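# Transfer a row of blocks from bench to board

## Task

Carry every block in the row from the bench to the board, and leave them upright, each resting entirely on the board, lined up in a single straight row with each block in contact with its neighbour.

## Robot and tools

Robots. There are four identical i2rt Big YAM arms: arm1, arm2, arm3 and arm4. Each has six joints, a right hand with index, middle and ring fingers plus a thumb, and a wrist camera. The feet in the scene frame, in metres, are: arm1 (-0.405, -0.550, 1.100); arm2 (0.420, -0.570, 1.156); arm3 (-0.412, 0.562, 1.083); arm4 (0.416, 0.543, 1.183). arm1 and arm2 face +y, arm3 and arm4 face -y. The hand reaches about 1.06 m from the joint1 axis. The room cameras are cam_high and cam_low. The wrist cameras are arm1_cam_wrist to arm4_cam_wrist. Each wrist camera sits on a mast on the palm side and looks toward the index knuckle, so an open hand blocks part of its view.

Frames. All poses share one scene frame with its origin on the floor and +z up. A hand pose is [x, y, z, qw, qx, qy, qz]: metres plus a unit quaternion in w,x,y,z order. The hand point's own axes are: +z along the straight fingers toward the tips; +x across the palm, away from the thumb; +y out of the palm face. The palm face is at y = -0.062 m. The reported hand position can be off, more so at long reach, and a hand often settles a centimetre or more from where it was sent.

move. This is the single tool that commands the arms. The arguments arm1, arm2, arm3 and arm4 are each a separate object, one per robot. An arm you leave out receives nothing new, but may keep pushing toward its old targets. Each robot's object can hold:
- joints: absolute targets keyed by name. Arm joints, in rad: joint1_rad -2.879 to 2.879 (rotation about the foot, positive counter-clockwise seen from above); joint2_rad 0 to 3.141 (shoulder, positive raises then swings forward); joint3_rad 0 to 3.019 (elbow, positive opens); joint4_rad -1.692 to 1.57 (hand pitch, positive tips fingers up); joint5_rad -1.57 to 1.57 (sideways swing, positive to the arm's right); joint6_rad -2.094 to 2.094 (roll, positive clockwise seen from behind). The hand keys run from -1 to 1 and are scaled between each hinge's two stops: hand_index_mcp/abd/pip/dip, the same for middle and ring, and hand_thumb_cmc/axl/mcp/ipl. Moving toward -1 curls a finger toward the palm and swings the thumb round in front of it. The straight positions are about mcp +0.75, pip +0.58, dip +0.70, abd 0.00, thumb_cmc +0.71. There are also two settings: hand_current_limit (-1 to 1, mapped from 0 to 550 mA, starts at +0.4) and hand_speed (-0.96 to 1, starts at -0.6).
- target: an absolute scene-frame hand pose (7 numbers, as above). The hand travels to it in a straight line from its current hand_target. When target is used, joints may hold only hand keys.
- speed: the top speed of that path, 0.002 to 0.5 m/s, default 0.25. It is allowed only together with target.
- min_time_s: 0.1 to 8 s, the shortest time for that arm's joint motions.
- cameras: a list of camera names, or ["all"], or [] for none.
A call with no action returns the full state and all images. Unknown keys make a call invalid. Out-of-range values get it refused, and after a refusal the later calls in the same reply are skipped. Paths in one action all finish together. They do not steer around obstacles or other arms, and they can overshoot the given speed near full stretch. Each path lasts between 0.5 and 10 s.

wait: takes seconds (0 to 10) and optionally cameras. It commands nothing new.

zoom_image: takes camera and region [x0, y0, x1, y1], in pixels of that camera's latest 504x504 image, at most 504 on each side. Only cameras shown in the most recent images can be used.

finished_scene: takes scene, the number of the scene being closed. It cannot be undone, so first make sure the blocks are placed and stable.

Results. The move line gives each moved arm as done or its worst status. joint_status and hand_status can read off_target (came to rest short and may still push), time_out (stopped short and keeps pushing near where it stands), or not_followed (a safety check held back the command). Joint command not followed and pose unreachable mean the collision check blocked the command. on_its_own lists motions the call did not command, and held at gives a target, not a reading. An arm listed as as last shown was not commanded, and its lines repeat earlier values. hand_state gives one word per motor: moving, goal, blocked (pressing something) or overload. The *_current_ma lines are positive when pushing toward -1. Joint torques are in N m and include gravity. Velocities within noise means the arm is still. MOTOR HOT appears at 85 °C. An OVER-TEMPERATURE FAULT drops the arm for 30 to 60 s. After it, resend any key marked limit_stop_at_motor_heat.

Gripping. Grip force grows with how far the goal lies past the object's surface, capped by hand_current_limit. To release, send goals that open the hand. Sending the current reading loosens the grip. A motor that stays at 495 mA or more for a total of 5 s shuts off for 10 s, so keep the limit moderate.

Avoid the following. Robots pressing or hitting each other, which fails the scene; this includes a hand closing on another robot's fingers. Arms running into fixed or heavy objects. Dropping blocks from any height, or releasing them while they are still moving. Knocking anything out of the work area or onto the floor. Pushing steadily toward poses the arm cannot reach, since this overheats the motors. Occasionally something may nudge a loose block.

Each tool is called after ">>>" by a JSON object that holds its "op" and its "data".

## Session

>>> {"op": "move", "data": {"cameras": ["cam_high","cam_low"]}}

Scene clock: 0.00 s.
Joint torques (N m): no reading
Motor temperatures (°C): arm1=[21 29 31 21 19 19] | arm2=[20 21 35 21 19 23] | arm3=[18 21 40 22 22 19] | arm4=[21 30 28 22 19 18]
Heat: arm1: hottest joint3_rad 31 °C; arm2: hottest joint3_rad 35 °C; arm3: hottest joint3_rad 40 °C; arm4: hottest joint2_rad 30 °C.
Joint velocities: within noise
arm1.joint_positions: joint1_rad=-0.059 joint2_rad=+0.613 joint3_rad=+1.338 joint4_rad=-1.259 joint5_rad=+0.116 joint6_rad=+1.120 hand_index_mcp=+0.753 hand_index_abd=+0.000 hand_index_pip=+0.577 hand_index_dip=+0.696 hand_middle_mcp=+0.753 hand_middle_abd=+0.000 hand_middle_pip=+0.577 hand_middle_dip=+0.696 hand_ring_mcp=+0.753 hand_ring_abd=+0.000 hand_ring_pip=+0.577 hand_ring_dip=+0.696 hand_thumb_cmc=+0.714 hand_thumb_axl=+0.677 hand_thumb_mcp=+0.226 hand_thumb_ipl=+0.168 hand_current_limit=+0.400 hand_speed=-0.600
arm1.joint_status: not commanded
arm1.hand_state: goal,goal,goal,goal,goal,goal,goal,goal,goal,goal,goal,goal,goal,goal,goal,goal
arm1.index_mcp_current_ma: 0
arm1.index_abd_current_ma: 0
arm1.index_pip_current_ma: 0
arm1.index_dip_current_ma: 0
arm1.middle_mcp_current_ma: 0
arm1.middle_abd_current_ma: 0
arm1.middle_pip_current_ma: 0
arm1.middle_dip_current_ma: 0
arm1.ring_mcp_current_ma: 0
arm1.ring_abd_current_ma: 0
arm1.ring_pip_current_ma: 0
arm1.ring_dip_current_ma: 0
arm1.thumb_cmc_current_ma: 0
arm1.thumb_axl_current_ma: 0
arm1.thumb_mcp_current_ma: 0
arm1.thumb_ipl_current_ma: 0
arm1.hand_goal_index_mcp: 0.754
arm1.hand_goal_index_abd: 0.000
arm1.hand_goal_index_pip: 0.576
arm1.hand_goal_index_dip: 0.696
arm1.hand_goal_middle_mcp: 0.754
arm1.hand_goal_middle_abd: 0.000
arm1.hand_goal_middle_pip: 0.576
arm1.hand_goal_middle_dip: 0.696
arm1.hand_goal_ring_mcp: 0.754
arm1.hand_goal_ring_abd: 0.000
arm1.hand_goal_ring_pip: 0.576
arm1.hand_goal_ring_dip: 0.696
arm1.hand_goal_thumb_cmc: 0.714
arm1.hand_goal_thumb_axl: 0.678
arm1.hand_goal_thumb_mcp: 0.226
arm1.hand_goal_thumb_ipl: 0.168
arm1.hand: x=-0.2841 y=-0.3159 z=+1.6549 quat_wxyz=(-0.212, +0.503, +0.702, +0.457) (m; scene frame)
arm1.hand_target: x=-0.2842 y=-0.3190 z=+1.6685 quat_wxyz=(-0.219, +0.499, +0.695, +0.468) (m; scene frame)
arm1.hand_status: not commanded
arm2.joint_positions: joint1_rad=+0.023 joint2_rad=+0.633 joint3_rad=+1.412 joint4_rad=-1.240 joint5_rad=-0.029 joint6_rad=+1.095 hand_index_mcp=+0.753 hand_index_abd=+0.000 hand_index_pip=+0.577 hand_index_dip=+0.696 hand_middle_mcp=+0.753 hand_middle_abd=+0.000 hand_middle_pip=+0.577 hand_middle_dip=+0.696 hand_ring_mcp=+0.753 hand_ring_abd=+0.000 hand_ring_pip=+0.577 hand_ring_dip=+0.696 hand_thumb_cmc=+0.714 hand_thumb_axl=+0.677 hand_thumb_mcp=+0.226 hand_thumb_ipl=+0.168 hand_current_limit=+0.400 hand_speed=-0.600
arm2.joint_status: not commanded
arm2.hand_state: goal,goal,goal,goal,goal,goal,goal,overload,goal,goal,goal,goal,goal,goal,goal,goal
arm2.index_mcp_current_ma: 0
arm2.index_abd_current_ma: 0
arm2.index_pip_current_ma: 0
arm2.index_dip_current_ma: 0
arm2.middle_mcp_current_ma: 0
arm2.middle_abd_current_ma: 0
arm2.middle_pip_current_ma: 0
arm2.middle_dip_current_ma: 0
arm2.ring_mcp_current_ma: 0
arm2.ring_abd_current_ma: 0
arm2.ring_pip_current_ma: 0
arm2.ring_dip_current_ma: 0
arm2.thumb_cmc_current_ma: 0
arm2.thumb_axl_current_ma: 0
arm2.thumb_mcp_current_ma: 0
arm2.thumb_ipl_current_ma: 0
arm2.hand_goal_index_mcp: 0.754
arm2.hand_goal_index_abd: 0.000
arm2.hand_goal_index_pip: 0.576
arm2.hand_goal_index_dip: 0.696
arm2.hand_goal_middle_mcp: 0.754
arm2.hand_goal_middle_abd: 0.000
arm2.hand_goal_middle_pip: 0.576
arm2.hand_goal_middle_dip: 0.696
arm2.hand_goal_ring_mcp: 0.754
arm2.hand_goal_ring_abd: 0.000
arm2.hand_goal_ring_pip: 0.576
arm2.hand_goal_ring_dip: 0.696
arm2.hand_goal_thumb_cmc: 0.714
arm2.hand_goal_thumb_axl: 0.678
arm2.hand_goal_thumb_mcp: 0.226
arm2.hand_goal_thumb_ipl: 0.168
arm2.hand: x=+0.4982 y=-0.2990 z=+1.7344 quat_wxyz=(-0.293, +0.427, +0.739, +0.431) (m; scene frame)
arm2.hand_target: x=+0.4985 y=-0.3023 z=+1.7450 quat_wxyz=(-0.299, +0.424, +0.733, +0.439) (m; scene frame)
arm2.hand_status: not commanded
arm3.joint_positions: joint1_rad=+0.089 joint2_rad=+0.572 joint3_rad=+1.340 joint4_rad=-1.265 joint5_rad=-0.013 joint6_rad=+1.116 hand_index_mcp=+0.753 hand_index_abd=+0.000 hand_index_pip=+0.577 hand_index_dip=+0.696 hand_middle_mcp=+0.753 hand_middle_abd=+0.000 hand_middle_pip=+0.577 hand_middle_dip=+0.696 hand_ring_mcp=+0.753 hand_ring_abd=+0.000 hand_ring_pip=+0.577 hand_ring_dip=+0.696 hand_thumb_cmc=+0.714 hand_thumb_axl=+0.677 hand_thumb_mcp=+0.226 hand_thumb_ipl=+0.168 hand_current_limit=+0.400 hand_speed=-0.600
arm3.joint_status: not commanded
arm3.hand_state: goal,goal,goal,goal,goal,goal,goal,goal,goal,goal,goal,goal,goal,goal,goal,goal
arm3.index_mcp_current_ma: 0
arm3.index_abd_current_ma: 0
arm3.index_pip_current_ma: 0
arm3.index_dip_current_ma: 0
arm3.middle_mcp_current_ma: 0
arm3.middle_abd_current_ma: 0
arm3.middle_pip_current_ma: 0
arm3.middle_dip_current_ma: 0
arm3.ring_mcp_current_ma: 0
arm3.ring_abd_current_ma: 0
arm3.ring_pip_current_ma: 0
arm3.ring_dip_current_ma: 0
arm3.thumb_cmc_current_ma: 0
arm3.thumb_axl_current_ma: 0
arm3.thumb_mcp_current_ma: 0
arm3.thumb_ipl_current_ma: 0
arm3.hand_goal_index_mcp: 0.754
arm3.hand_goal_index_abd: 0.000
arm3.hand_goal_index_pip: 0.576
arm3.hand_goal_index_dip: 0.696
arm3.hand_goal_middle_mcp: 0.754
arm3.hand_goal_middle_abd: 0.000
arm3.hand_goal_middle_pip: 0.576
arm3.hand_goal_middle_dip: 0.696
arm3.hand_goal_ring_mcp: 0.754
arm3.hand_goal_ring_abd: 0.000
arm3.hand_goal_ring_pip: 0.576
arm3.hand_goal_ring_dip: 0.696
arm3.hand_goal_thumb_cmc: 0.714
arm3.hand_goal_thumb_axl: 0.678
arm3.hand_goal_thumb_mcp: 0.226
arm3.hand_goal_thumb_ipl: 0.168
arm3.hand: x=-0.4710 y=+0.3137 z=+1.6381 quat_wxyz=(+0.415, +0.754, -0.410, +0.302) (m; scene frame)
arm3.hand_target: x=-0.4714 y=+0.3167 z=+1.6473 quat_wxyz=(+0.422, +0.749, -0.408, +0.307) (m; scene frame)
arm3.hand_status: not commanded
arm4.joint_positions: joint1_rad=+0.206 joint2_rad=+0.626 joint3_rad=+1.432 joint4_rad=-1.244 joint5_rad=+0.073 joint6_rad=+1.160 hand_index_mcp=+0.753 hand_index_abd=+0.000 hand_index_pip=+0.577 hand_index_dip=+0.696 hand_middle_mcp=+0.753 hand_middle_abd=+0.000 hand_middle_pip=+0.577 hand_middle_dip=+0.696 hand_ring_mcp=+0.753 hand_ring_abd=+0.000 hand_ring_pip=+0.577 hand_ring_dip=+0.696 hand_thumb_cmc=+0.714 hand_thumb_axl=+0.677 hand_thumb_mcp=+0.226 hand_thumb_ipl=+0.168 hand_current_limit=+0.400 hand_speed=-0.600
arm4.joint_status: not commanded
arm4.hand_state: goal,goal,goal,goal,goal,goal,goal,goal,goal,goal,goal,goal,goal,goal,goal,goal
arm4.index_mcp_current_ma: 0
arm4.index_abd_current_ma: 0
arm4.index_pip_current_ma: 0
arm4.index_dip_current_ma: 0
arm4.middle_mcp_current_ma: 0
arm4.middle_abd_current_ma: 0
arm4.middle_pip_current_ma: 0
arm4.middle_dip_current_ma: 0
arm4.ring_mcp_current_ma: 0
arm4.ring_abd_current_ma: 0
arm4.ring_pip_current_ma: 0
arm4.ring_dip_current_ma: 0
arm4.thumb_cmc_current_ma: 0
arm4.thumb_axl_current_ma: 0
arm4.thumb_mcp_current_ma: 0
arm4.thumb_ipl_current_ma: 0
arm4.hand_goal_index_mcp: 0.754
arm4.hand_goal_index_abd: 0.000
arm4.hand_goal_index_pip: 0.576
arm4.hand_goal_index_dip: 0.696
arm4.hand_goal_middle_mcp: 0.754
arm4.hand_goal_middle_abd: 0.000
arm4.hand_goal_middle_pip: 0.576
arm4.hand_goal_middle_dip: 0.696
arm4.hand_goal_ring_mcp: 0.754
arm4.hand_goal_ring_abd: 0.000
arm4.hand_goal_ring_pip: 0.576
arm4.hand_goal_ring_dip: 0.696
arm4.hand_goal_thumb_cmc: 0.714
arm4.hand_goal_thumb_axl: 0.678
arm4.hand_goal_thumb_mcp: 0.226
arm4.hand_goal_thumb_ipl: 0.168
arm4.hand: x=+0.3708 y=+0.2829 z=+1.7746 quat_wxyz=(+0.425, +0.747, -0.391, +0.330) (m; scene frame)
arm4.hand_target: x=+0.3695 y=+0.2871 z=+1.7896 quat_wxyz=(+0.436, +0.738, -0.387, +0.340) (m; scene frame)
arm4.hand_status: not commanded
pictures: cam_high, cam_low

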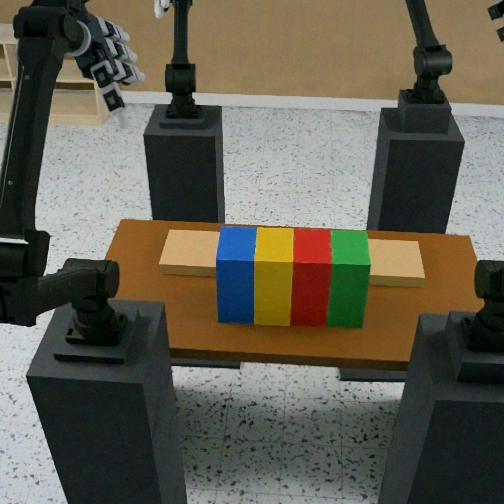

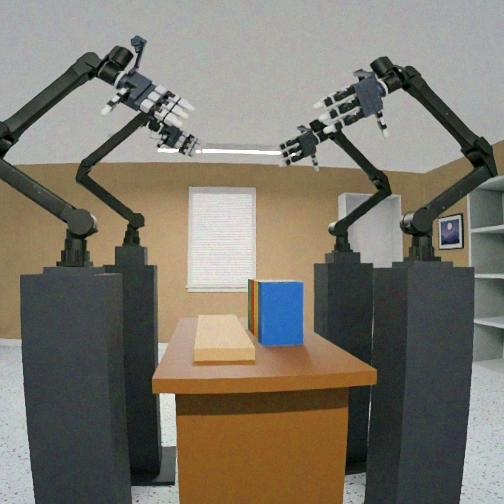

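>>> {"op": "zoom_image", "data": {"camera": "cam_high", "region": [150, 210, 440, 350]}}

>>> {"op": "zoom_image", "data": {"camera": "cam_low", "region": [180, 260, 320, 400]}}

Scaled by 1.738 from the camera's 504x504 image, which has a finer 720x720 frame.

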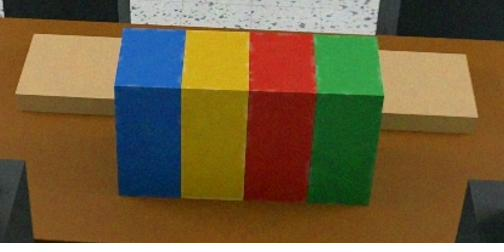

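Scaled by 3.600 from the camera's 504x504 image, which has a finer 720x720 frame.

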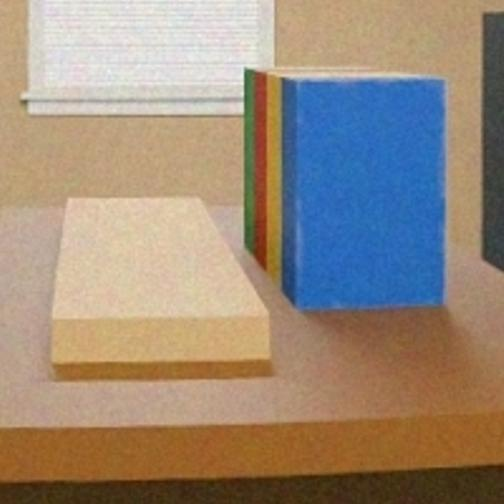

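>>> {"op": "move", "data": {"arm1": {"target":[-0.0500,-0.370,1.200,-0.001,0.678,0.735,0.000],"speed":0.3,"joints":{"hand_thumb_cmc":1.0}}, "arm4": {"target":[-0.2000,0.220,1.300,0.035,0.749,-0.662,0.003],"speed":0.3,"joints":{"hand_thumb_cmc":1.0}}, "cameras": ["cam_high","cam_low"]}}

Scene clock: 62.97 s.
Joint torques (N m): arm1=[-2.9 -9.23 8.21 0.68 0.24 -0.26] | arm2=[1.14 0.5 10.65 2.91 -0.1 -0.01] | arm3=[0.79 2.2 8.9 2.07 0.03 -0.09] | arm4=[0.85 -18.02 12.59 -0.4 0.12 0.22]
Motor temperatures (°C): arm1=[21 29 35 21 19 19] | arm2=[20 21 42 21 19 23] | arm3=[18 21 45 22 22 19] | arm4=[21 29 33 22 19 18]
Heat: arm1: hottest joint3_rad 35 °C; arm2: hottest joint3_rad 42 °C; arm3: hottest joint3_rad 45 °C; arm4: hottest joint3_rad 33 °C.
move: arm1 done; arm4 off_target
Joint velocities: within noise
arm1.joint_positions: joint1_rad=-0.925 joint2_rad=+1.324 joint3_rad=+0.851 joint4_rad=-1.128 joint5_rad=+0.009 joint6_rad=+0.573 hand_index_mcp=+0.755 hand_index_abd=+0.001 hand_index_pip=+0.577 hand_index_dip=+0.696 hand_middle_mcp=+0.755 hand_middle_abd=+0.001 hand_middle_pip=+0.577 hand_middle_dip=+0.696 hand_ring_mcp=+0.755 hand_ring_abd=+0.001 hand_ring_pip=+0.577 hand_ring_dip=+0.696 hand_thumb_cmc=+0.999 hand_thumb_axl=+0.677 hand_thumb_mcp=+0.223 hand_thumb_ipl=+0.168 hand_current_limit=+0.400 hand_speed=-0.600
arm1.joint_status: all done
arm1.hand_state: goal,goal,goal,goal,goal,goal,goal,goal,goal,goal,goal,goal,goal,goal,goal,goal
arm1.index_mcp_current_ma: 1
arm1.index_abd_current_ma: 1
arm1.index_pip_current_ma: 1
arm1.index_dip_current_ma: 0
arm1.middle_mcp_current_ma: 1
arm1.middle_abd_current_ma: 1
arm1.middle_pip_current_ma: 1
arm1.middle_dip_current_ma: 0
arm1.ring_mcp_current_ma: 1
arm1.ring_abd_current_ma: 1
arm1.ring_pip_current_ma: 1
arm1.ring_dip_current_ma: 0
arm1.thumb_cmc_current_ma: -2
arm1.thumb_axl_current_ma: -2
arm1.thumb_mcp_current_ma: -8
arm1.thumb_ipl_current_ma: -1
arm1.hand_goal_index_mcp: 0.754
arm1.hand_goal_index_abd: 0.000
arm1.hand_goal_index_pip: 0.576
arm1.hand_goal_index_dip: 0.696
arm1.hand_goal_middle_mcp: 0.754
arm1.hand_goal_middle_abd: 0.000
arm1.hand_goal_middle_pip: 0.576
arm1.hand_goal_middle_dip: 0.696
arm1.hand_goal_ring_mcp: 0.754
arm1.hand_goal_ring_abd: 0.000
arm1.hand_goal_ring_pip: 0.576
arm1.hand_goal_ring_dip: 0.696
arm1.hand_goal_thumb_cmc: 1.000
arm1.hand_goal_thumb_axl: 0.678
arm1.hand_goal_thumb_mcp: 0.226
arm1.hand_goal_thumb_ipl: 0.168
arm1.hand: x=-0.0562 y=-0.3709 z=+1.1943 quat_wxyz=(-0.004, +0.679, +0.734, -0.011) (m; scene frame)
arm1.hand_target: x=-0.0502 y=-0.3701 z=+1.2000 quat_wxyz=(-0.001, +0.678, +0.735, +0.000) (m; scene frame)
arm1.hand_status: done (0.008 m and 1.3 deg from the pose sent, 0.515 m and 61.9 deg at the start)
arm2, arm3: as last shown
arm2.joint_positions: joint1_rad=+0.023 joint2_rad=+0.633 joint3_rad=+1.412 joint4_rad=-1.240 joint5_rad=-0.029 joint6_rad=+1.095 hand_index_mcp=+0.754 hand_index_abd=+0.001 hand_index_pip=+0.577 hand_index_dip=+0.696 hand_middle_mcp=+0.755 hand_middle_abd=+0.000 hand_middle_pip=+0.577 hand_middle_dip=+0.696 hand_ring_mcp=+0.755 hand_ring_abd=+0.001 hand_ring_pip=+0.577 hand_ring_dip=+0.696 hand_thumb_cmc=+0.714 hand_thumb_axl=+0.677 hand_thumb_mcp=+0.226 hand_thumb_ipl=+0.168 hand_current_limit=+0.400 hand_speed=-0.600
arm2.index_pip_current_ma: 1
arm2.middle_pip_current_ma: 1
arm2.ring_pip_current_ma: 1
arm2.thumb_axl_current_ma: -1
arm3.joint_positions: joint1_rad=+0.089 joint2_rad=+0.572 joint3_rad=+1.340 joint4_rad=-1.265 joint5_rad=-0.013 joint6_rad=+1.116 hand_index_mcp=+0.755 hand_index_abd=+0.000 hand_index_pip=+0.577 hand_index_dip=+0.696 hand_middle_mcp=+0.755 hand_middle_abd=+0.000 hand_middle_pip=+0.577 hand_middle_dip=+0.696 hand_ring_mcp=+0.755 hand_ring_abd=+0.000 hand_ring_pip=+0.577 hand_ring_dip=+0.696 hand_thumb_cmc=+0.715 hand_thumb_axl=+0.677 hand_thumb_mcp=+0.226 hand_thumb_ipl=+0.168 hand_current_limit=+0.400 hand_speed=-0.600
arm3.index_mcp_current_ma: 1
arm3.index_abd_current_ma: 1
arm3.index_pip_current_ma: 1
arm3.middle_mcp_current_ma: 1
arm3.middle_abd_current_ma: 1
arm3.middle_pip_current_ma: 1
arm3.ring_mcp_current_ma: 1
arm3.ring_pip_current_ma: 1
arm3.thumb_cmc_current_ma: 1
arm3.thumb_axl_current_ma: -1
arm3.thumb_ipl_current_ma: -1
arm4.joint_positions: joint1_rad=-1.047 joint2_rad=+1.982 joint3_rad=+1.688 joint4_rad=-1.259 joint5_rad=-0.019 joint6_rad=+0.429 hand_index_mcp=+0.753 hand_index_abd=+0.002 hand_index_pip=+0.577 hand_index_dip=+0.696 hand_middle_mcp=+0.753 hand_middle_abd=+0.002 hand_middle_pip=+0.577 hand_middle_dip=+0.696 hand_ring_mcp=+0.753 hand_ring_abd=+0.002 hand_ring_pip=+0.577 hand_ring_dip=+0.696 hand_thumb_cmc=+0.999 hand_thumb_axl=+0.677 hand_thumb_mcp=+0.223 hand_thumb_ipl=+0.168 hand_current_limit=+0.400 hand_speed=-0.600
arm4.joint_status: all done
arm4.hand_state: goal,goal,goal,goal,goal,goal,goal,goal,goal,goal,goal,goal,goal,goal,goal,goal
arm4.index_mcp_current_ma: 0
arm4.index_abd_current_ma: 1
arm4.index_pip_current_ma: 0
arm4.index_dip_current_ma: 0
arm4.middle_mcp_current_ma: 0
arm4.middle_abd_current_ma: 1
arm4.middle_pip_current_ma: 0
arm4.middle_dip_current_ma: 0
arm4.ring_mcp_current_ma: 0
arm4.ring_abd_current_ma: 1
arm4.ring_pip_current_ma: 0
arm4.ring_dip_current_ma: 0
arm4.thumb_cmc_current_ma: 0
arm4.thumb_axl_current_ma: -1
arm4.thumb_mcp_current_ma: -4
arm4.thumb_ipl_current_ma: 0
arm4.hand_goal_index_mcp: 0.754
arm4.hand_goal_index_abd: 0.000
arm4.hand_goal_index_pip: 0.576
arm4.hand_goal_index_dip: 0.696
arm4.hand_goal_middle_mcp: 0.754
arm4.hand_goal_middle_abd: 0.000
arm4.hand_goal_middle_pip: 0.576
arm4.hand_goal_middle_dip: 0.696
arm4.hand_goal_ring_mcp: 0.754
arm4.hand_goal_ring_abd: 0.000
arm4.hand_goal_ring_pip: 0.576
arm4.hand_goal_ring_dip: 0.696
arm4.hand_goal_thumb_cmc: 1.000
arm4.hand_goal_thumb_axl: 0.678
arm4.hand_goal_thumb_mcp: 0.226
arm4.hand_goal_thumb_ipl: 0.168
arm4.hand: x=-0.1806 y=+0.2244 z=+1.2655 quat_wxyz=(+0.006, +0.755, -0.655, +0.012) (m; scene frame)
arm4.hand_target: x=-0.1985 y=+0.2210 z=+1.3003 quat_wxyz=(+0.035, +0.749, -0.662, +0.003) (m; scene frame)
arm4.hand_status: off_target (0.040 m and 3.7 deg from the pose sent, 0.745 m and 67.0 deg at the start)
pictures: cam_high, cam_low

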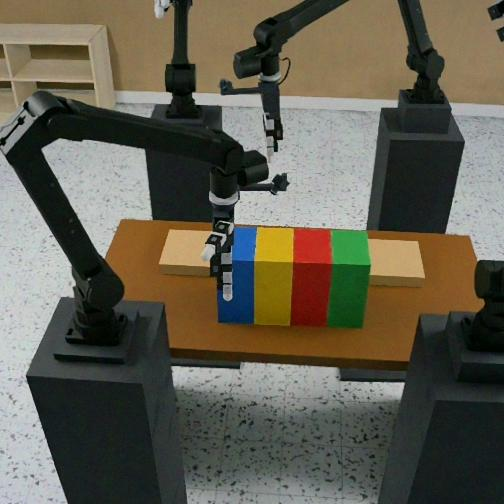

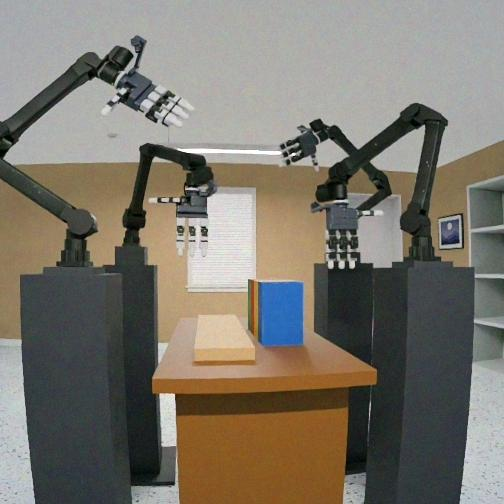

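>>> {"op": "move", "data": {"arm1": {"target":[-0.0440,-0.325,0.980,-0.001,0.678,0.735,0.000],"speed":0.2}, "arm4": {"target":[-0.2850,0.120,0.985,0.035,0.749,-0.662,0.003],"speed":0.25}, "cameras": ["cam_high","cam_low"]}}

>>> {"op": "zoom_image", "data": {"camera": "cam_low", "region": [180, 220, 360, 400]}}

>>> {"op": "zoom_image", "data": {"camera": "cam_high", "region": [180, 190, 340, 350]}}

Scene clock: 75.80 s.
Joint torques (N m): arm1=[-1.61 -12.92 4.77 0.66 0.19 -0.03] | arm2=[1.14 0.44 10.65 2.91 -0.1 -0.02] | arm3=[0.73 1.85 8.94 2.07 0.05 -0.07] | arm4=[2.08 -20.31 11.02 -0.06 0.06 0.22]
Motor temperatures (°C): arm1=[21 29 35 21 19 19] | arm2=[20 21 43 21 19 23] | arm3=[18 21 45 22 22 19] | arm4=[21 31 33 22 19 18]
Heat: arm1: hottest joint3_rad 35 °C; arm2: hottest joint3_rad 43 °C; arm3: hottest joint3_rad 45 °C; arm4: hottest joint3_rad 33 °C.
move: arm1 done; arm4 off_target
Joint velocities: within noise
arm1.joint_positions: joint1_rad=-0.861 joint2_rad=+1.886 joint3_rad=+0.742 joint4_rad=-0.458 joint5_rad=+0.009 joint6_rad=+0.631 hand_index_mcp=+0.754 hand_index_abd=+0.001 hand_index_pip=+0.577 hand_index_dip=+0.696 hand_middle_mcp=+0.754 hand_middle_abd=+0.001 hand_middle_pip=+0.577 hand_middle_dip=+0.696 hand_ring_mcp=+0.754 hand_ring_abd=+0.001 hand_ring_pip=+0.577 hand_ring_dip=+0.696 hand_thumb_cmc=+0.999 hand_thumb_axl=+0.677 hand_thumb_mcp=+0.223 hand_thumb_ipl=+0.168 hand_current_limit=+0.400 hand_speed=-0.600
arm1.joint_status: not commanded
arm1.hand_state: goal,goal,goal,goal,goal,goal,goal,goal,goal,goal,goal,goal,goal,goal,goal,goal
arm1.index_mcp_current_ma: 1
arm1.index_abd_current_ma: 1
arm1.index_pip_current_ma: 1
arm1.index_dip_current_ma: 0
arm1.middle_mcp_current_ma: 1
arm1.middle_abd_current_ma: 1
arm1.middle_pip_current_ma: 1
arm1.middle_dip_current_ma: 0
arm1.ring_mcp_current_ma: 1
arm1.ring_abd_current_ma: 1
arm1.ring_pip_current_ma: 1
arm1.ring_dip_current_ma: 0
arm1.thumb_cmc_current_ma: -2
arm1.thumb_axl_current_ma: -2
arm1.thumb_mcp_current_ma: -8
arm1.thumb_ipl_current_ma: -1
arm1.hand_goal_index_mcp: 0.754
arm1.hand_goal_index_abd: 0.000
arm1.hand_goal_index_pip: 0.576
arm1.hand_goal_index_dip: 0.696
arm1.hand_goal_middle_mcp: 0.754
arm1.hand_goal_middle_abd: 0.000
arm1.hand_goal_middle_pip: 0.576
arm1.hand_goal_middle_dip: 0.696
arm1.hand_goal_ring_mcp: 0.754
arm1.hand_goal_ring_abd: 0.000
arm1.hand_goal_ring_pip: 0.576
arm1.hand_goal_ring_dip: 0.696
arm1.hand_goal_thumb_cmc: 1.000
arm1.hand_goal_thumb_axl: 0.678
arm1.hand_goal_thumb_mcp: 0.226
arm1.hand_goal_thumb_ipl: 0.168
arm1.hand: x=-0.0493 y=-0.3328 z=+0.9766 quat_wxyz=(-0.003, +0.677, +0.736, -0.011) (m; scene frame)
arm1.hand_target: x=-0.0442 y=-0.3250 z=+0.9800 quat_wxyz=(-0.001, +0.678, +0.735, +0.000) (m; scene frame)
arm1.hand_status: done (0.010 m and 1.3 deg from the pose sent, 0.220 m and 1.3 deg at the start)
arm2, arm3: as last shown
arm4.joint_positions: joint1_rad=-1.014 joint2_rad=+2.678 joint3_rad=+2.199 joint4_rad=-1.017 joint5_rad=-0.014 joint6_rad=+0.479 hand_index_mcp=+0.752 hand_index_abd=-0.005 hand_index_pip=+0.576 hand_index_dip=+0.696 hand_middle_mcp=+0.754 hand_middle_abd=-0.002 hand_middle_pip=+0.578 hand_middle_dip=+0.696 hand_ring_mcp=+0.754 hand_ring_abd=+0.002 hand_ring_pip=+0.578 hand_ring_dip=+0.697 hand_thumb_cmc=+1.000 hand_thumb_axl=+0.677 hand_thumb_mcp=+0.220 hand_thumb_ipl=+0.167 hand_current_limit=+0.400 hand_speed=-0.600
arm4.joint_status: not commanded
arm4.hand_state: goal,goal,goal,goal,goal,goal,goal,goal,goal,goal,goal,goal,goal,goal,goal,goal
arm4.index_mcp_current_ma: -2
arm4.index_abd_current_ma: -4
arm4.index_pip_current_ma: 0
arm4.index_dip_current_ma: 0
arm4.middle_mcp_current_ma: 0
arm4.middle_abd_current_ma: -2
arm4.middle_pip_current_ma: 2
arm4.middle_dip_current_ma: 0
arm4.ring_mcp_current_ma: 0
arm4.ring_abd_current_ma: 1
arm4.ring_pip_current_ma: 2
arm4.ring_dip_current_ma: 0
arm4.thumb_cmc_current_ma: 0
arm4.thumb_axl_current_ma: -1
arm4.thumb_mcp_current_ma: -10
arm4.thumb_ipl_current_ma: -1
arm4.hand_goal_index_mcp: 0.754
arm4.hand_goal_index_abd: 0.000
arm4.hand_goal_index_pip: 0.576
arm4.hand_goal_index_dip: 0.696
arm4.hand_goal_middle_mcp: 0.754
arm4.hand_goal_middle_abd: 0.000
arm4.hand_goal_middle_pip: 0.576
arm4.hand_goal_middle_dip: 0.696
arm4.hand_goal_ring_mcp: 0.754
arm4.hand_goal_ring_abd: 0.000
arm4.hand_goal_ring_pip: 0.576
arm4.hand_goal_ring_dip: 0.696
arm4.hand_goal_thumb_cmc: 1.000
arm4.hand_goal_thumb_axl: 0.678
arm4.hand_goal_thumb_mcp: 0.226
arm4.hand_goal_thumb_ipl: 0.168
arm4.hand: x=-0.2829 y=+0.1292 z=+0.9910 quat_wxyz=(+0.032, +0.750, -0.661, +0.003) (m; scene frame)
arm4.hand_target: x=-0.2845 y=+0.1203 z=+0.9852 quat_wxyz=(+0.036, +0.749, -0.662, +0.003) (m; scene frame)
arm4.hand_status: off_target (0.011 m and 0.3 deg from the pose sent, 0.317 m and 3.6 deg at the start)
pictures: cam_high, cam_low

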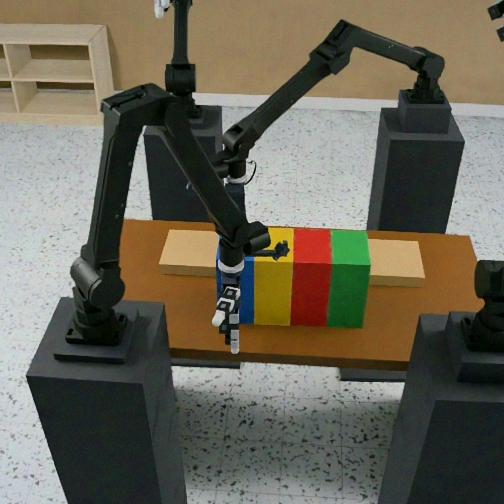

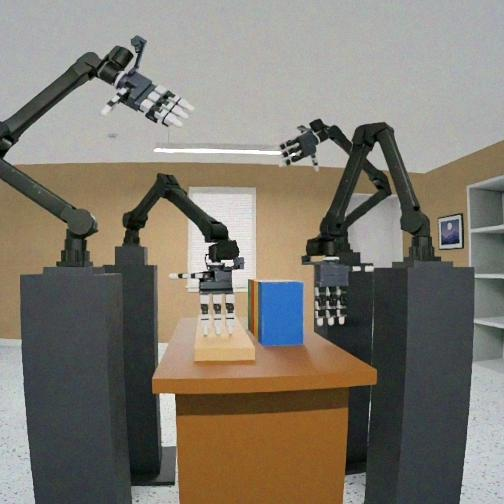

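Scaled by 2.800 from the camera's 504x504 image, which has a finer 720x720 frame.

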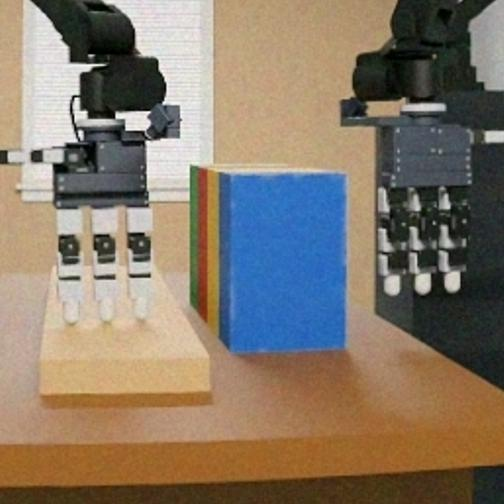

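Scaled by 3.150 from the camera's 504x504 image, which has a finer 720x720 frame.

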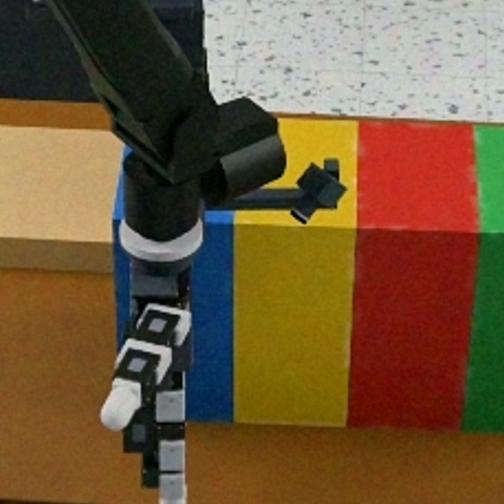

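>>> {"op": "move", "data": {"arm1": {"target":[-0.0440,-0.272,0.980,-0.001,0.678,0.735,0.000],"speed":0.1}, "arm4": {"target":[-0.2780,0.044,0.990,0.035,0.749,-0.662,0.003],"speed":0.12}, "cameras": ["cam_high","cam_low"]}}

>>> {"op": "zoom_image", "data": {"camera": "cam_low", "region": [180, 220, 360, 400]}}

>>> {"op": "zoom_image", "data": {"camera": "cam_high", "region": [180, 190, 340, 350]}}

Scene clock: 89.47 s.
Joint torques (N m): arm1=[-1.73 -12.75 6.5 -0.01 0.16 -0.03] | arm2=[1.14 0.44 10.65 2.91 -0.09 -0.01] | arm3=[0.97 1.96 8.94 2.11 0.03 -0.07] | arm4=[1.9 -21.19 12.37 -0.38 -0.02 0.22]
Motor temperatures (°C): arm1=[21 30 34 21 19 19] | arm2=[20 21 43 21 19 23] | arm3=[18 21 45 22 22 19] | arm4=[21 32 33 22 19 18]
Heat: arm1: hottest joint3_rad 34 °C; arm2: hottest joint3_rad 43 °C; arm3: hottest joint3_rad 45 °C; arm4: hottest joint3_rad 33 °C.
move: arm1 done; arm4 done
Joint velocities: within noise
arm1.joint_positions: joint1_rad=-0.759 joint2_rad=+1.925 joint3_rad=+0.836 joint4_rad=-0.497 joint5_rad=+0.009 joint6_rad=+0.729 hand_index_mcp=+0.754 hand_index_abd=+0.001 hand_index_pip=+0.577 hand_index_dip=+0.696 hand_middle_mcp=+0.754 hand_middle_abd=+0.001 hand_middle_pip=+0.577 hand_middle_dip=+0.696 hand_ring_mcp=+0.754 hand_ring_abd=+0.001 hand_ring_pip=+0.577 hand_ring_dip=+0.696 hand_thumb_cmc=+0.999 hand_thumb_axl=+0.677 hand_thumb_mcp=+0.223 hand_thumb_ipl=+0.168 hand_current_limit=+0.400 hand_speed=-0.600
arm1.joint_status: not commanded
arm1.hand_state: goal,goal,goal,goal,goal,goal,goal,goal,goal,goal,goal,goal,goal,goal,goal,goal
arm1.index_mcp_current_ma: 1
arm1.index_abd_current_ma: 1
arm1.index_pip_current_ma: 1
arm1.index_dip_current_ma: 0
arm1.middle_mcp_current_ma: 1
arm1.middle_abd_current_ma: 1
arm1.middle_pip_current_ma: 1
arm1.middle_dip_current_ma: 0
arm1.ring_mcp_current_ma: 1
arm1.ring_abd_current_ma: 1
arm1.ring_pip_current_ma: 1
arm1.ring_dip_current_ma: 0
arm1.thumb_cmc_current_ma: -2
arm1.thumb_axl_current_ma: -2
arm1.thumb_mcp_current_ma: -8
arm1.thumb_ipl_current_ma: -1
arm1.hand_goal_index_mcp: 0.754
arm1.hand_goal_index_abd: 0.000
arm1.hand_goal_index_pip: 0.576
arm1.hand_goal_index_dip: 0.696
arm1.hand_goal_middle_mcp: 0.754
arm1.hand_goal_middle_abd: 0.000
arm1.hand_goal_middle_pip: 0.576
arm1.hand_goal_middle_dip: 0.696
arm1.hand_goal_ring_mcp: 0.754
arm1.hand_goal_ring_abd: 0.000
arm1.hand_goal_ring_pip: 0.576
arm1.hand_goal_ring_dip: 0.696
arm1.hand_goal_thumb_cmc: 1.000
arm1.hand_goal_thumb_axl: 0.678
arm1.hand_goal_thumb_mcp: 0.226
arm1.hand_goal_thumb_ipl: 0.168
arm1.hand: x=-0.0499 y=-0.2806 z=+0.9801 quat_wxyz=(-0.002, +0.676, +0.737, -0.003) (m; scene frame)
arm1.hand_target: x=-0.0441 y=-0.2721 z=+0.9802 quat_wxyz=(-0.001, +0.678, +0.735, +0.000) (m; scene frame)
arm1.hand_status: done (0.010 m and 0.5 deg from the pose sent, 0.061 m and 1.3 deg at the start)
arm2, arm3: as last shown
arm4.joint_positions: joint1_rad=-0.922 joint2_rad=+2.860 joint3_rad=+2.581 joint4_rad=-1.218 joint5_rad=-0.004 joint6_rad=+0.562 hand_index_mcp=+0.750 hand_index_abd=+0.003 hand_index_pip=+0.575 hand_index_dip=+0.696 hand_middle_mcp=+0.754 hand_middle_abd=-0.002 hand_middle_pip=+0.578 hand_middle_dip=+0.696 hand_ring_mcp=+0.754 hand_ring_abd=+0.002 hand_ring_pip=+0.578 hand_ring_dip=+0.697 hand_thumb_cmc=+1.000 hand_thumb_axl=+0.677 hand_thumb_mcp=+0.220 hand_thumb_ipl=+0.167 hand_current_limit=+0.400 hand_speed=-0.600
arm4.joint_status: not commanded
arm4.hand_state: goal,goal,goal,goal,goal,goal,goal,goal,goal,goal,goal,goal,goal,goal,goal,goal
arm4.index_mcp_current_ma: -4
arm4.index_abd_current_ma: 2
arm4.index_pip_current_ma: -1
arm4.index_dip_current_ma: 0
arm4.middle_mcp_current_ma: 0
arm4.middle_abd_current_ma: -2
arm4.middle_pip_current_ma: 2
arm4.middle_dip_current_ma: 0
arm4.ring_mcp_current_ma: 0
arm4.ring_abd_current_ma: 1
arm4.ring_pip_current_ma: 2
arm4.ring_dip_current_ma: 0
arm4.thumb_cmc_current_ma: 0
arm4.thumb_axl_current_ma: -1
arm4.thumb_mcp_current_ma: -10
arm4.thumb_ipl_current_ma: -1
arm4.hand_goal_index_mcp: 0.754
arm4.hand_goal_index_abd: 0.000
arm4.hand_goal_index_pip: 0.576
arm4.hand_goal_index_dip: 0.696
arm4.hand_goal_middle_mcp: 0.754
arm4.hand_goal_middle_abd: 0.000
arm4.hand_goal_middle_pip: 0.576
arm4.hand_goal_middle_dip: 0.696
arm4.hand_goal_ring_mcp: 0.754
arm4.hand_goal_ring_abd: 0.000
arm4.hand_goal_ring_pip: 0.576
arm4.hand_goal_ring_dip: 0.696
arm4.hand_goal_thumb_cmc: 1.000
arm4.hand_goal_thumb_axl: 0.678
arm4.hand_goal_thumb_mcp: 0.226
arm4.hand_goal_thumb_ipl: 0.168
arm4.hand: x=-0.2745 y=+0.0489 z=+0.9937 quat_wxyz=(+0.031, +0.752, -0.658, +0.002) (m; scene frame)
arm4.hand_target: x=-0.2775 y=+0.0443 z=+0.9903 quat_wxyz=(+0.036, +0.749, -0.661, +0.003) (m; scene frame)
arm4.hand_status: done (0.007 m and 0.7 deg from the pose sent, 0.085 m and 0.3 deg at the start)
pictures: cam_high, cam_low

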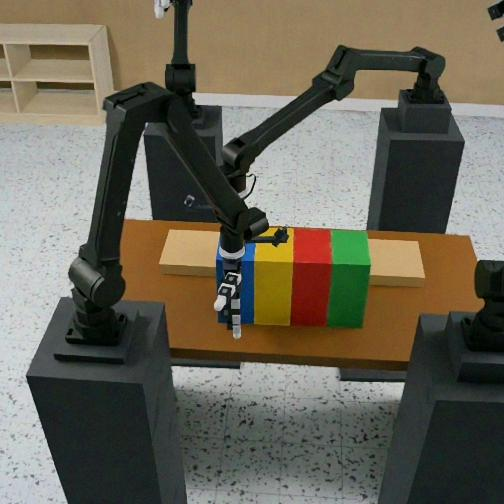

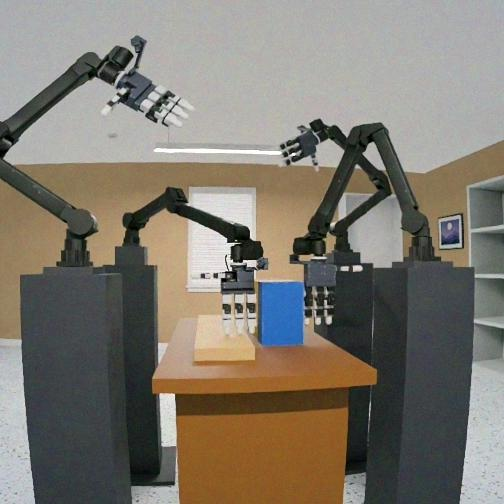

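Scaled by 2.800 from the camera's 504x504 image, which has a finer 720x720 frame.

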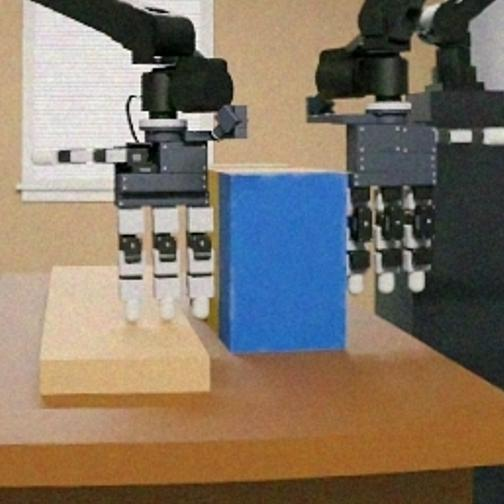

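Scaled by 3.150 from the camera's 504x504 image, which has a finer 720x720 frame.

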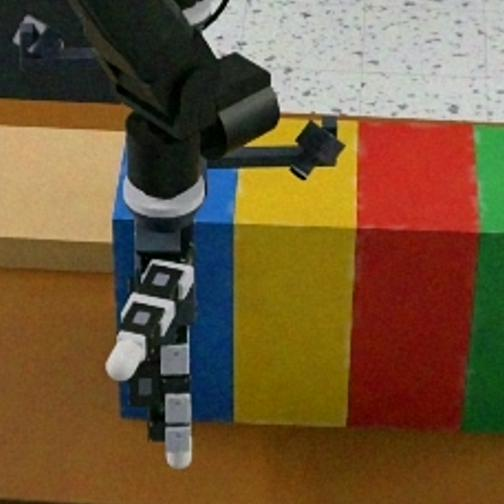

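>>> {"op": "move", "data": {"arm1": {"target":[-0.0440,-0.215,0.985,-0.001,0.678,0.735,0.000],"speed":0.06}, "arm4": {"target":[-0.2800,-0.012,0.990,0.035,0.749,-0.662,0.003],"speed":0.06}, "cameras": ["cam_high","cam_low"]}}

>>> {"op": "zoom_image", "data": {"camera": "cam_low", "region": [180, 220, 360, 400]}}

>>> {"op": "zoom_image", "data": {"camera": "cam_high", "region": [180, 190, 340, 350]}}

Scene clock: 108.93 s.
Joint torques (N m): arm1=[1.14 -12.34 10.06 1.01 -0.59 -0.03] | arm2=[1.14 0.44 10.63 2.91 -0.09 -0.01] | arm3=[0.97 2.32 8.98 2.11 0.03 -0.07] | arm4=[4.78 -21.25 13.65 2.51 -0.43 0.19]
Motor temperatures (°C): arm1=[21 30 34 21 19 19] | arm2=[20 21 43 21 19 23] | arm3=[18 21 46 22 22 19] | arm4=[21 35 34 22 19 18]
Heat: arm1: hottest joint3_rad 34 °C; arm2: hottest joint3_rad 43 °C; arm3: hottest joint3_rad 46 °C; arm4: hottest joint2_rad 35 °C.
move: arm1 off_target; arm4 off_target
Joint velocities: within noise
arm1.joint_positions: joint1_rad=-0.709 joint2_rad=+1.957 joint3_rad=+0.921 joint4_rad=-0.606 joint5_rad=+0.027 joint6_rad=+0.819 hand_index_mcp=+0.754 hand_index_abd=+0.001 hand_index_pip=+0.577 hand_index_dip=+0.696 hand_middle_mcp=+0.754 hand_middle_abd=+0.001 hand_middle_pip=+0.577 hand_middle_dip=+0.696 hand_ring_mcp=+0.752 hand_ring_abd=+0.001 hand_ring_pip=+0.577 hand_ring_dip=+0.696 hand_thumb_cmc=+0.999 hand_thumb_axl=+0.677 hand_thumb_mcp=+0.223 hand_thumb_ipl=+0.168 hand_current_limit=+0.400 hand_speed=-0.600
arm1.joint_status: not commanded
arm1.hand_state: goal,goal,goal,goal,goal,goal,goal,goal,goal,goal,goal,goal,goal,goal,goal,goal
arm1.index_mcp_current_ma: 1
arm1.index_abd_current_ma: 1
arm1.index_pip_current_ma: 1
arm1.index_dip_current_ma: 0
arm1.middle_mcp_current_ma: 1
arm1.middle_abd_current_ma: 1
arm1.middle_pip_current_ma: 1
arm1.middle_dip_current_ma: 0
arm1.ring_mcp_current_ma: -5
arm1.ring_abd_current_ma: 1
arm1.ring_pip_current_ma: 1
arm1.ring_dip_current_ma: 0
arm1.thumb_cmc_current_ma: -2
arm1.thumb_axl_current_ma: -2
arm1.thumb_mcp_current_ma: -8
arm1.thumb_ipl_current_ma: -1
arm1.hand_goal_index_mcp: 0.754
arm1.hand_goal_index_abd: 0.000
arm1.hand_goal_index_pip: 0.576
arm1.hand_goal_index_dip: 0.696
arm1.hand_goal_middle_mcp: 0.754
arm1.hand_goal_middle_abd: 0.000
arm1.hand_goal_middle_pip: 0.576
arm1.hand_goal_middle_dip: 0.696
arm1.hand_goal_ring_mcp: 0.754
arm1.hand_goal_ring_abd: 0.000
arm1.hand_goal_ring_pip: 0.576
arm1.hand_goal_ring_dip: 0.696
arm1.hand_goal_thumb_cmc: 1.000
arm1.hand_goal_thumb_axl: 0.678
arm1.hand_goal_thumb_mcp: 0.226
arm1.hand_goal_thumb_ipl: 0.168
arm1.hand: x=-0.0533 y=-0.2621 z=+0.9835 quat_wxyz=(+0.010, +0.689, +0.724, -0.030) (m; scene frame)
arm1.hand_target: x=-0.0464 y=-0.2165 z=+0.9874 quat_wxyz=(-0.002, +0.678, +0.735, +0.000) (m; scene frame)
arm1.hand_status: off_target (0.048 m and 4.1 deg from the pose sent, 0.066 m and 0.5 deg at the start)
arm2, arm3: as last shown
arm4.joint_positions: joint1_rad=-0.916 joint2_rad=+3.000 joint3_rad=+2.867 joint4_rad=-1.345 joint5_rad=+0.007 joint6_rad=+0.590 hand_index_mcp=+0.774 hand_index_abd=-0.001 hand_index_pip=+0.590 hand_index_dip=+0.703 hand_middle_mcp=+0.754 hand_middle_abd=-0.002 hand_middle_pip=+0.578 hand_middle_dip=+0.696 hand_ring_mcp=+0.761 hand_ring_abd=+0.012 hand_ring_pip=+0.578 hand_ring_dip=+0.697 hand_thumb_cmc=+1.000 hand_thumb_axl=+0.677 hand_thumb_mcp=+0.220 hand_thumb_ipl=+0.167 hand_current_limit=+0.400 hand_speed=-0.600
arm4.joint_status: not commanded
arm4.hand_state: goal,goal,goal,goal,goal,goal,goal,goal,goal,goal,goal,goal,goal,goal,goal,goal
arm4.index_mcp_current_ma: 40
arm4.index_abd_current_ma: -1
arm4.index_pip_current_ma: 24
arm4.index_dip_current_ma: 10
arm4.middle_mcp_current_ma: 0
arm4.middle_abd_current_ma: -2
arm4.middle_pip_current_ma: 2
arm4.middle_dip_current_ma: 0
arm4.ring_mcp_current_ma: 11
arm4.ring_abd_current_ma: 15
arm4.ring_pip_current_ma: 2
arm4.ring_dip_current_ma: 0
arm4.thumb_cmc_current_ma: 0
arm4.thumb_axl_current_ma: -1
arm4.thumb_mcp_current_ma: -10
arm4.thumb_ipl_current_ma: -1
arm4.hand_goal_index_mcp: 0.754
arm4.hand_goal_index_abd: 0.000
arm4.hand_goal_index_pip: 0.576
arm4.hand_goal_index_dip: 0.696
arm4.hand_goal_middle_mcp: 0.754
arm4.hand_goal_middle_abd: 0.000
arm4.hand_goal_middle_pip: 0.576
arm4.hand_goal_middle_dip: 0.696
arm4.hand_goal_ring_mcp: 0.754
arm4.hand_goal_ring_abd: 0.000
arm4.hand_goal_ring_pip: 0.576
arm4.hand_goal_ring_dip: 0.696
arm4.hand_goal_thumb_cmc: 1.000
arm4.hand_goal_thumb_axl: 0.678
arm4.hand_goal_thumb_mcp: 0.226
arm4.hand_goal_thumb_ipl: 0.168
arm4.hand: x=-0.2859 y=+0.0375 z=+0.9958 quat_wxyz=(+0.039, +0.744, -0.667, -0.004) (m; scene frame)
arm4.hand_target: x=-0.2738 y=-0.0075 z=+0.9930 quat_wxyz=(+0.078, +0.755, -0.650, +0.000) (m; scene frame)
arm4.hand_status: off_target (0.050 m and 1.2 deg from the pose sent, 0.061 m and 0.7 deg at the start; a joint's target at an end of its range on 27 of 44 steps)
pictures: cam_high, cam_low

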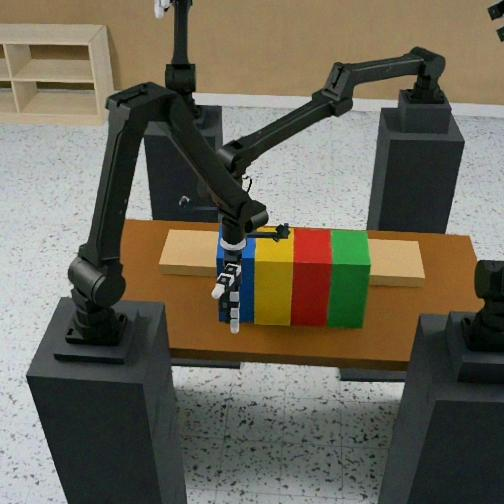

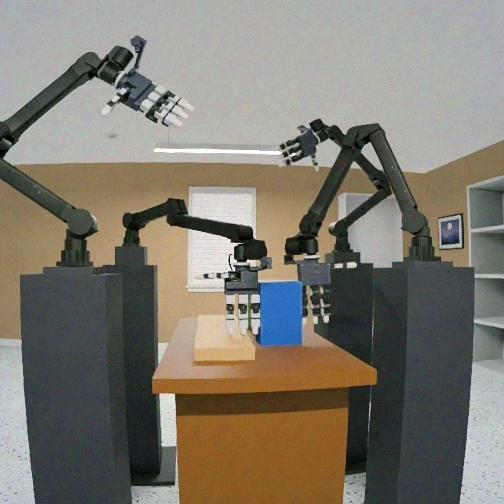

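Scaled by 2.800 from the camera's 504x504 image, which has a finer 720x720 frame.

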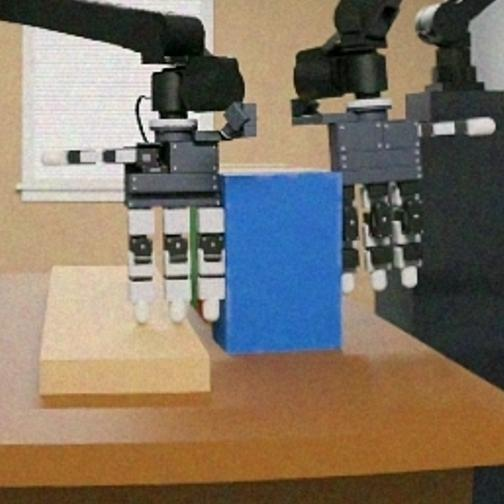

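Scaled by 3.150 from the camera's 504x504 image, which has a finer 720x720 frame.

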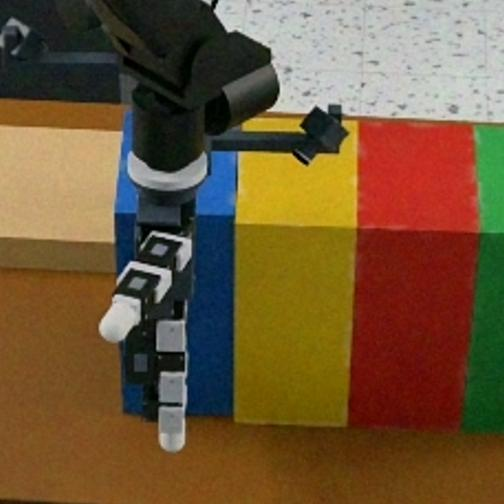

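>>> {"op": "move", "data": {"arm1": {"target":[-0.0440,-0.212,1.030,-0.001,0.678,0.735,0.000],"speed":0.05}, "arm4": {"target":[-0.2760,-0.014,1.045,0.035,0.749,-0.662,0.003],"speed":0.05}, "cameras": ["cam_high","cam_low"]}}

>>> {"op": "zoom_image", "data": {"camera": "cam_low", "region": [180, 220, 360, 400]}}

>>> {"op": "zoom_image", "data": {"camera": "cam_high", "region": [180, 190, 340, 350]}}

Scene clock: 137.50 s.
Joint torques (N m): arm1=[-0.15 -18.37 9.78 0.28 -0.5 -0.11] | arm2=[1.14 0.5 10.63 2.91 -0.09 -0.01] | arm3=[0.67 1.9 8.95 2.11 0.02 -0.07] | arm4=[5.3 -25.41 13.46 -0.05 -0.43 0.12]
Motor temperatures (°C): arm1=[21 30 37 21 20 19] | arm2=[20 21 44 21 19 23] | arm3=[18 21 46 22 22 19] | arm4=[21 37 35 22 19 18]
Heat: arm1: hottest joint3_rad 37 °C; arm2: hottest joint3_rad 44 °C; arm3: hottest joint3_rad 46 °C; arm4: hottest joint2_rad 37 °C.
move: arm1 off_target; arm4 off_target
Joint velocities: within noise
arm1.joint_positions: joint1_rad=-0.687 joint2_rad=+1.927 joint3_rad=+0.944 joint4_rad=-0.704 joint5_rad=+0.025 joint6_rad=+0.831 hand_index_mcp=+0.754 hand_index_abd=+0.001 hand_index_pip=+0.577 hand_index_dip=+0.696 hand_middle_mcp=+0.754 hand_middle_abd=+0.001 hand_middle_pip=+0.577 hand_middle_dip=+0.696 hand_ring_mcp=+0.752 hand_ring_abd=+0.001 hand_ring_pip=+0.577 hand_ring_dip=+0.696 hand_thumb_cmc=+0.999 hand_thumb_axl=+0.677 hand_thumb_mcp=+0.223 hand_thumb_ipl=+0.168 hand_current_limit=+0.400 hand_speed=-0.600
arm1.joint_status: not commanded
arm1.hand_state: goal,goal,goal,goal,goal,goal,goal,goal,goal,goal,goal,goal,goal,goal,goal,goal
arm1.index_mcp_current_ma: 1
arm1.index_abd_current_ma: 1
arm1.index_pip_current_ma: 1
arm1.index_dip_current_ma: 0
arm1.middle_mcp_current_ma: 1
arm1.middle_abd_current_ma: 1
arm1.middle_pip_current_ma: 1
arm1.middle_dip_current_ma: 0
arm1.ring_mcp_current_ma: -5
arm1.ring_abd_current_ma: 1
arm1.ring_pip_current_ma: 1
arm1.ring_dip_current_ma: 0
arm1.thumb_cmc_current_ma: -2
arm1.thumb_axl_current_ma: -2
arm1.thumb_mcp_current_ma: -8
arm1.thumb_ipl_current_ma: -1
arm1.hand_goal_index_mcp: 0.754
arm1.hand_goal_index_abd: 0.000
arm1.hand_goal_index_pip: 0.576
arm1.hand_goal_index_dip: 0.696
arm1.hand_goal_middle_mcp: 0.754
arm1.hand_goal_middle_abd: 0.000
arm1.hand_goal_middle_pip: 0.576
arm1.hand_goal_middle_dip: 0.696
arm1.hand_goal_ring_mcp: 0.754
arm1.hand_goal_ring_abd: 0.000
arm1.hand_goal_ring_pip: 0.576
arm1.hand_goal_ring_dip: 0.696
arm1.hand_goal_thumb_cmc: 1.000
arm1.hand_goal_thumb_axl: 0.678
arm1.hand_goal_thumb_mcp: 0.226
arm1.hand_goal_thumb_ipl: 0.168
arm1.hand: x=-0.0625 y=-0.2583 z=+0.9996 quat_wxyz=(+0.011, +0.685, +0.727, -0.052) (m; scene frame)
arm1.hand_target: x=-0.0459 y=-0.2137 z=+1.0317 quat_wxyz=(-0.002, +0.678, +0.735, +0.000) (m; scene frame)
arm1.hand_status: off_target (0.058 m and 6.2 deg from the pose sent, 0.069 m and 4.1 deg at the start)
arm2, arm3: as last shown
arm4.joint_positions: joint1_rad=-0.916 joint2_rad=+3.000 joint3_rad=+2.869 joint4_rad=-1.370 joint5_rad=+0.009 joint6_rad=+0.609 hand_index_mcp=+0.755 hand_index_abd=-0.003 hand_index_pip=+0.579 hand_index_dip=+0.699 hand_middle_mcp=+0.754 hand_middle_abd=-0.002 hand_middle_pip=+0.578 hand_middle_dip=+0.696 hand_ring_mcp=+0.753 hand_ring_abd=+0.003 hand_ring_pip=+0.578 hand_ring_dip=+0.697 hand_thumb_cmc=+1.000 hand_thumb_axl=+0.677 hand_thumb_mcp=+0.220 hand_thumb_ipl=+0.167 hand_current_limit=+0.400 hand_speed=-0.600
arm4.joint_status: not commanded
arm4.hand_state: goal,goal,goal,goal,goal,goal,goal,goal,goal,goal,goal,goal,goal,goal,goal,goal
arm4.index_mcp_current_ma: 1
arm4.index_abd_current_ma: -3
arm4.index_pip_current_ma: 2
arm4.index_dip_current_ma: 3
arm4.middle_mcp_current_ma: 0
arm4.middle_abd_current_ma: -2
arm4.middle_pip_current_ma: 2
arm4.middle_dip_current_ma: 0
arm4.ring_mcp_current_ma: -1
arm4.ring_abd_current_ma: 2
arm4.ring_pip_current_ma: 2
arm4.ring_dip_current_ma: 0
arm4.thumb_cmc_current_ma: 0
arm4.thumb_axl_current_ma: -1
arm4.thumb_mcp_current_ma: -10
arm4.thumb_ipl_current_ma: -1
arm4.hand_goal_index_mcp: 0.754
arm4.hand_goal_index_abd: 0.000
arm4.hand_goal_index_pip: 0.576
arm4.hand_goal_index_dip: 0.696
arm4.hand_goal_middle_mcp: 0.754
arm4.hand_goal_middle_abd: 0.000
arm4.hand_goal_middle_pip: 0.576
arm4.hand_goal_middle_dip: 0.696
arm4.hand_goal_ring_mcp: 0.754
arm4.hand_goal_ring_abd: 0.000
arm4.hand_goal_ring_pip: 0.576
arm4.hand_goal_ring_dip: 0.696
arm4.hand_goal_thumb_cmc: 1.000
arm4.hand_goal_thumb_axl: 0.678
arm4.hand_goal_thumb_mcp: 0.226
arm4.hand_goal_thumb_ipl: 0.168
arm4.hand: x=-0.2819 y=+0.0428 z=+0.9954 quat_wxyz=(+0.028, +0.738, -0.674, -0.004) (m; scene frame)
arm4.hand_target: x=-0.2716 y=-0.0105 z=+1.0458 quat_wxyz=(+0.071, +0.754, -0.653, +0.000) (m; scene frame)
arm4.hand_status: off_target (0.076 m and 2.1 deg from the pose sent, 0.072 m and 1.2 deg at the start; a joint's target at an end of its range on 36 of 46 steps)
pictures: cam_high, cam_low

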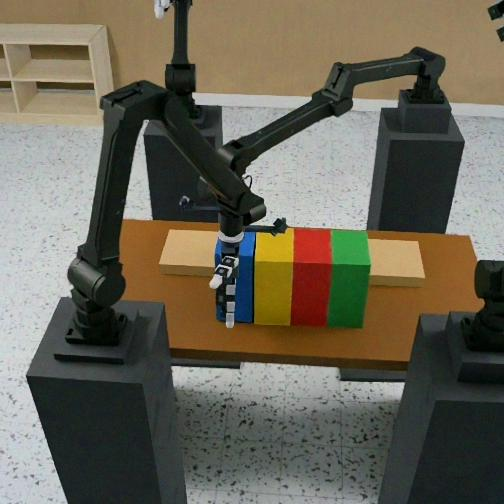

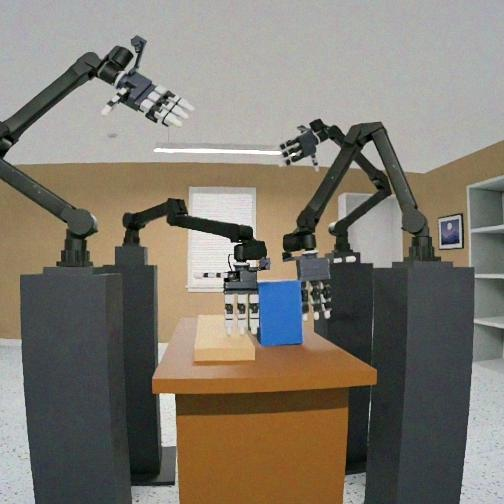

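Scaled by 2.800 from the camera's 504x504 image, which has a finer 720x720 frame.

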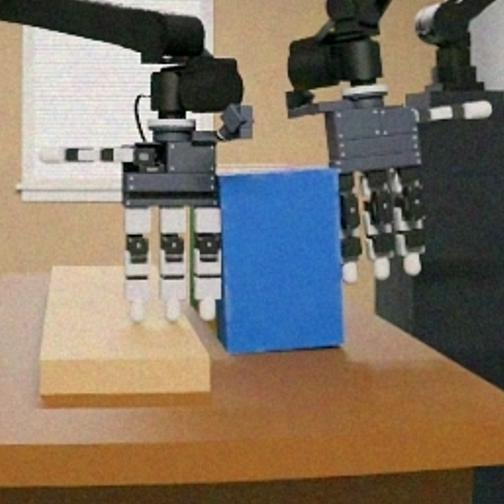

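Scaled by 3.150 from the camera's 504x504 image, which has a finer 720x720 frame.

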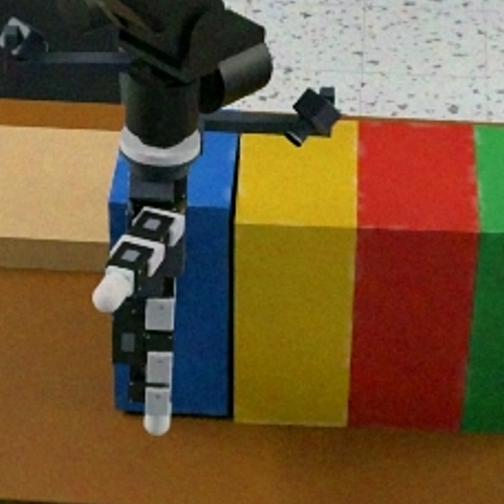

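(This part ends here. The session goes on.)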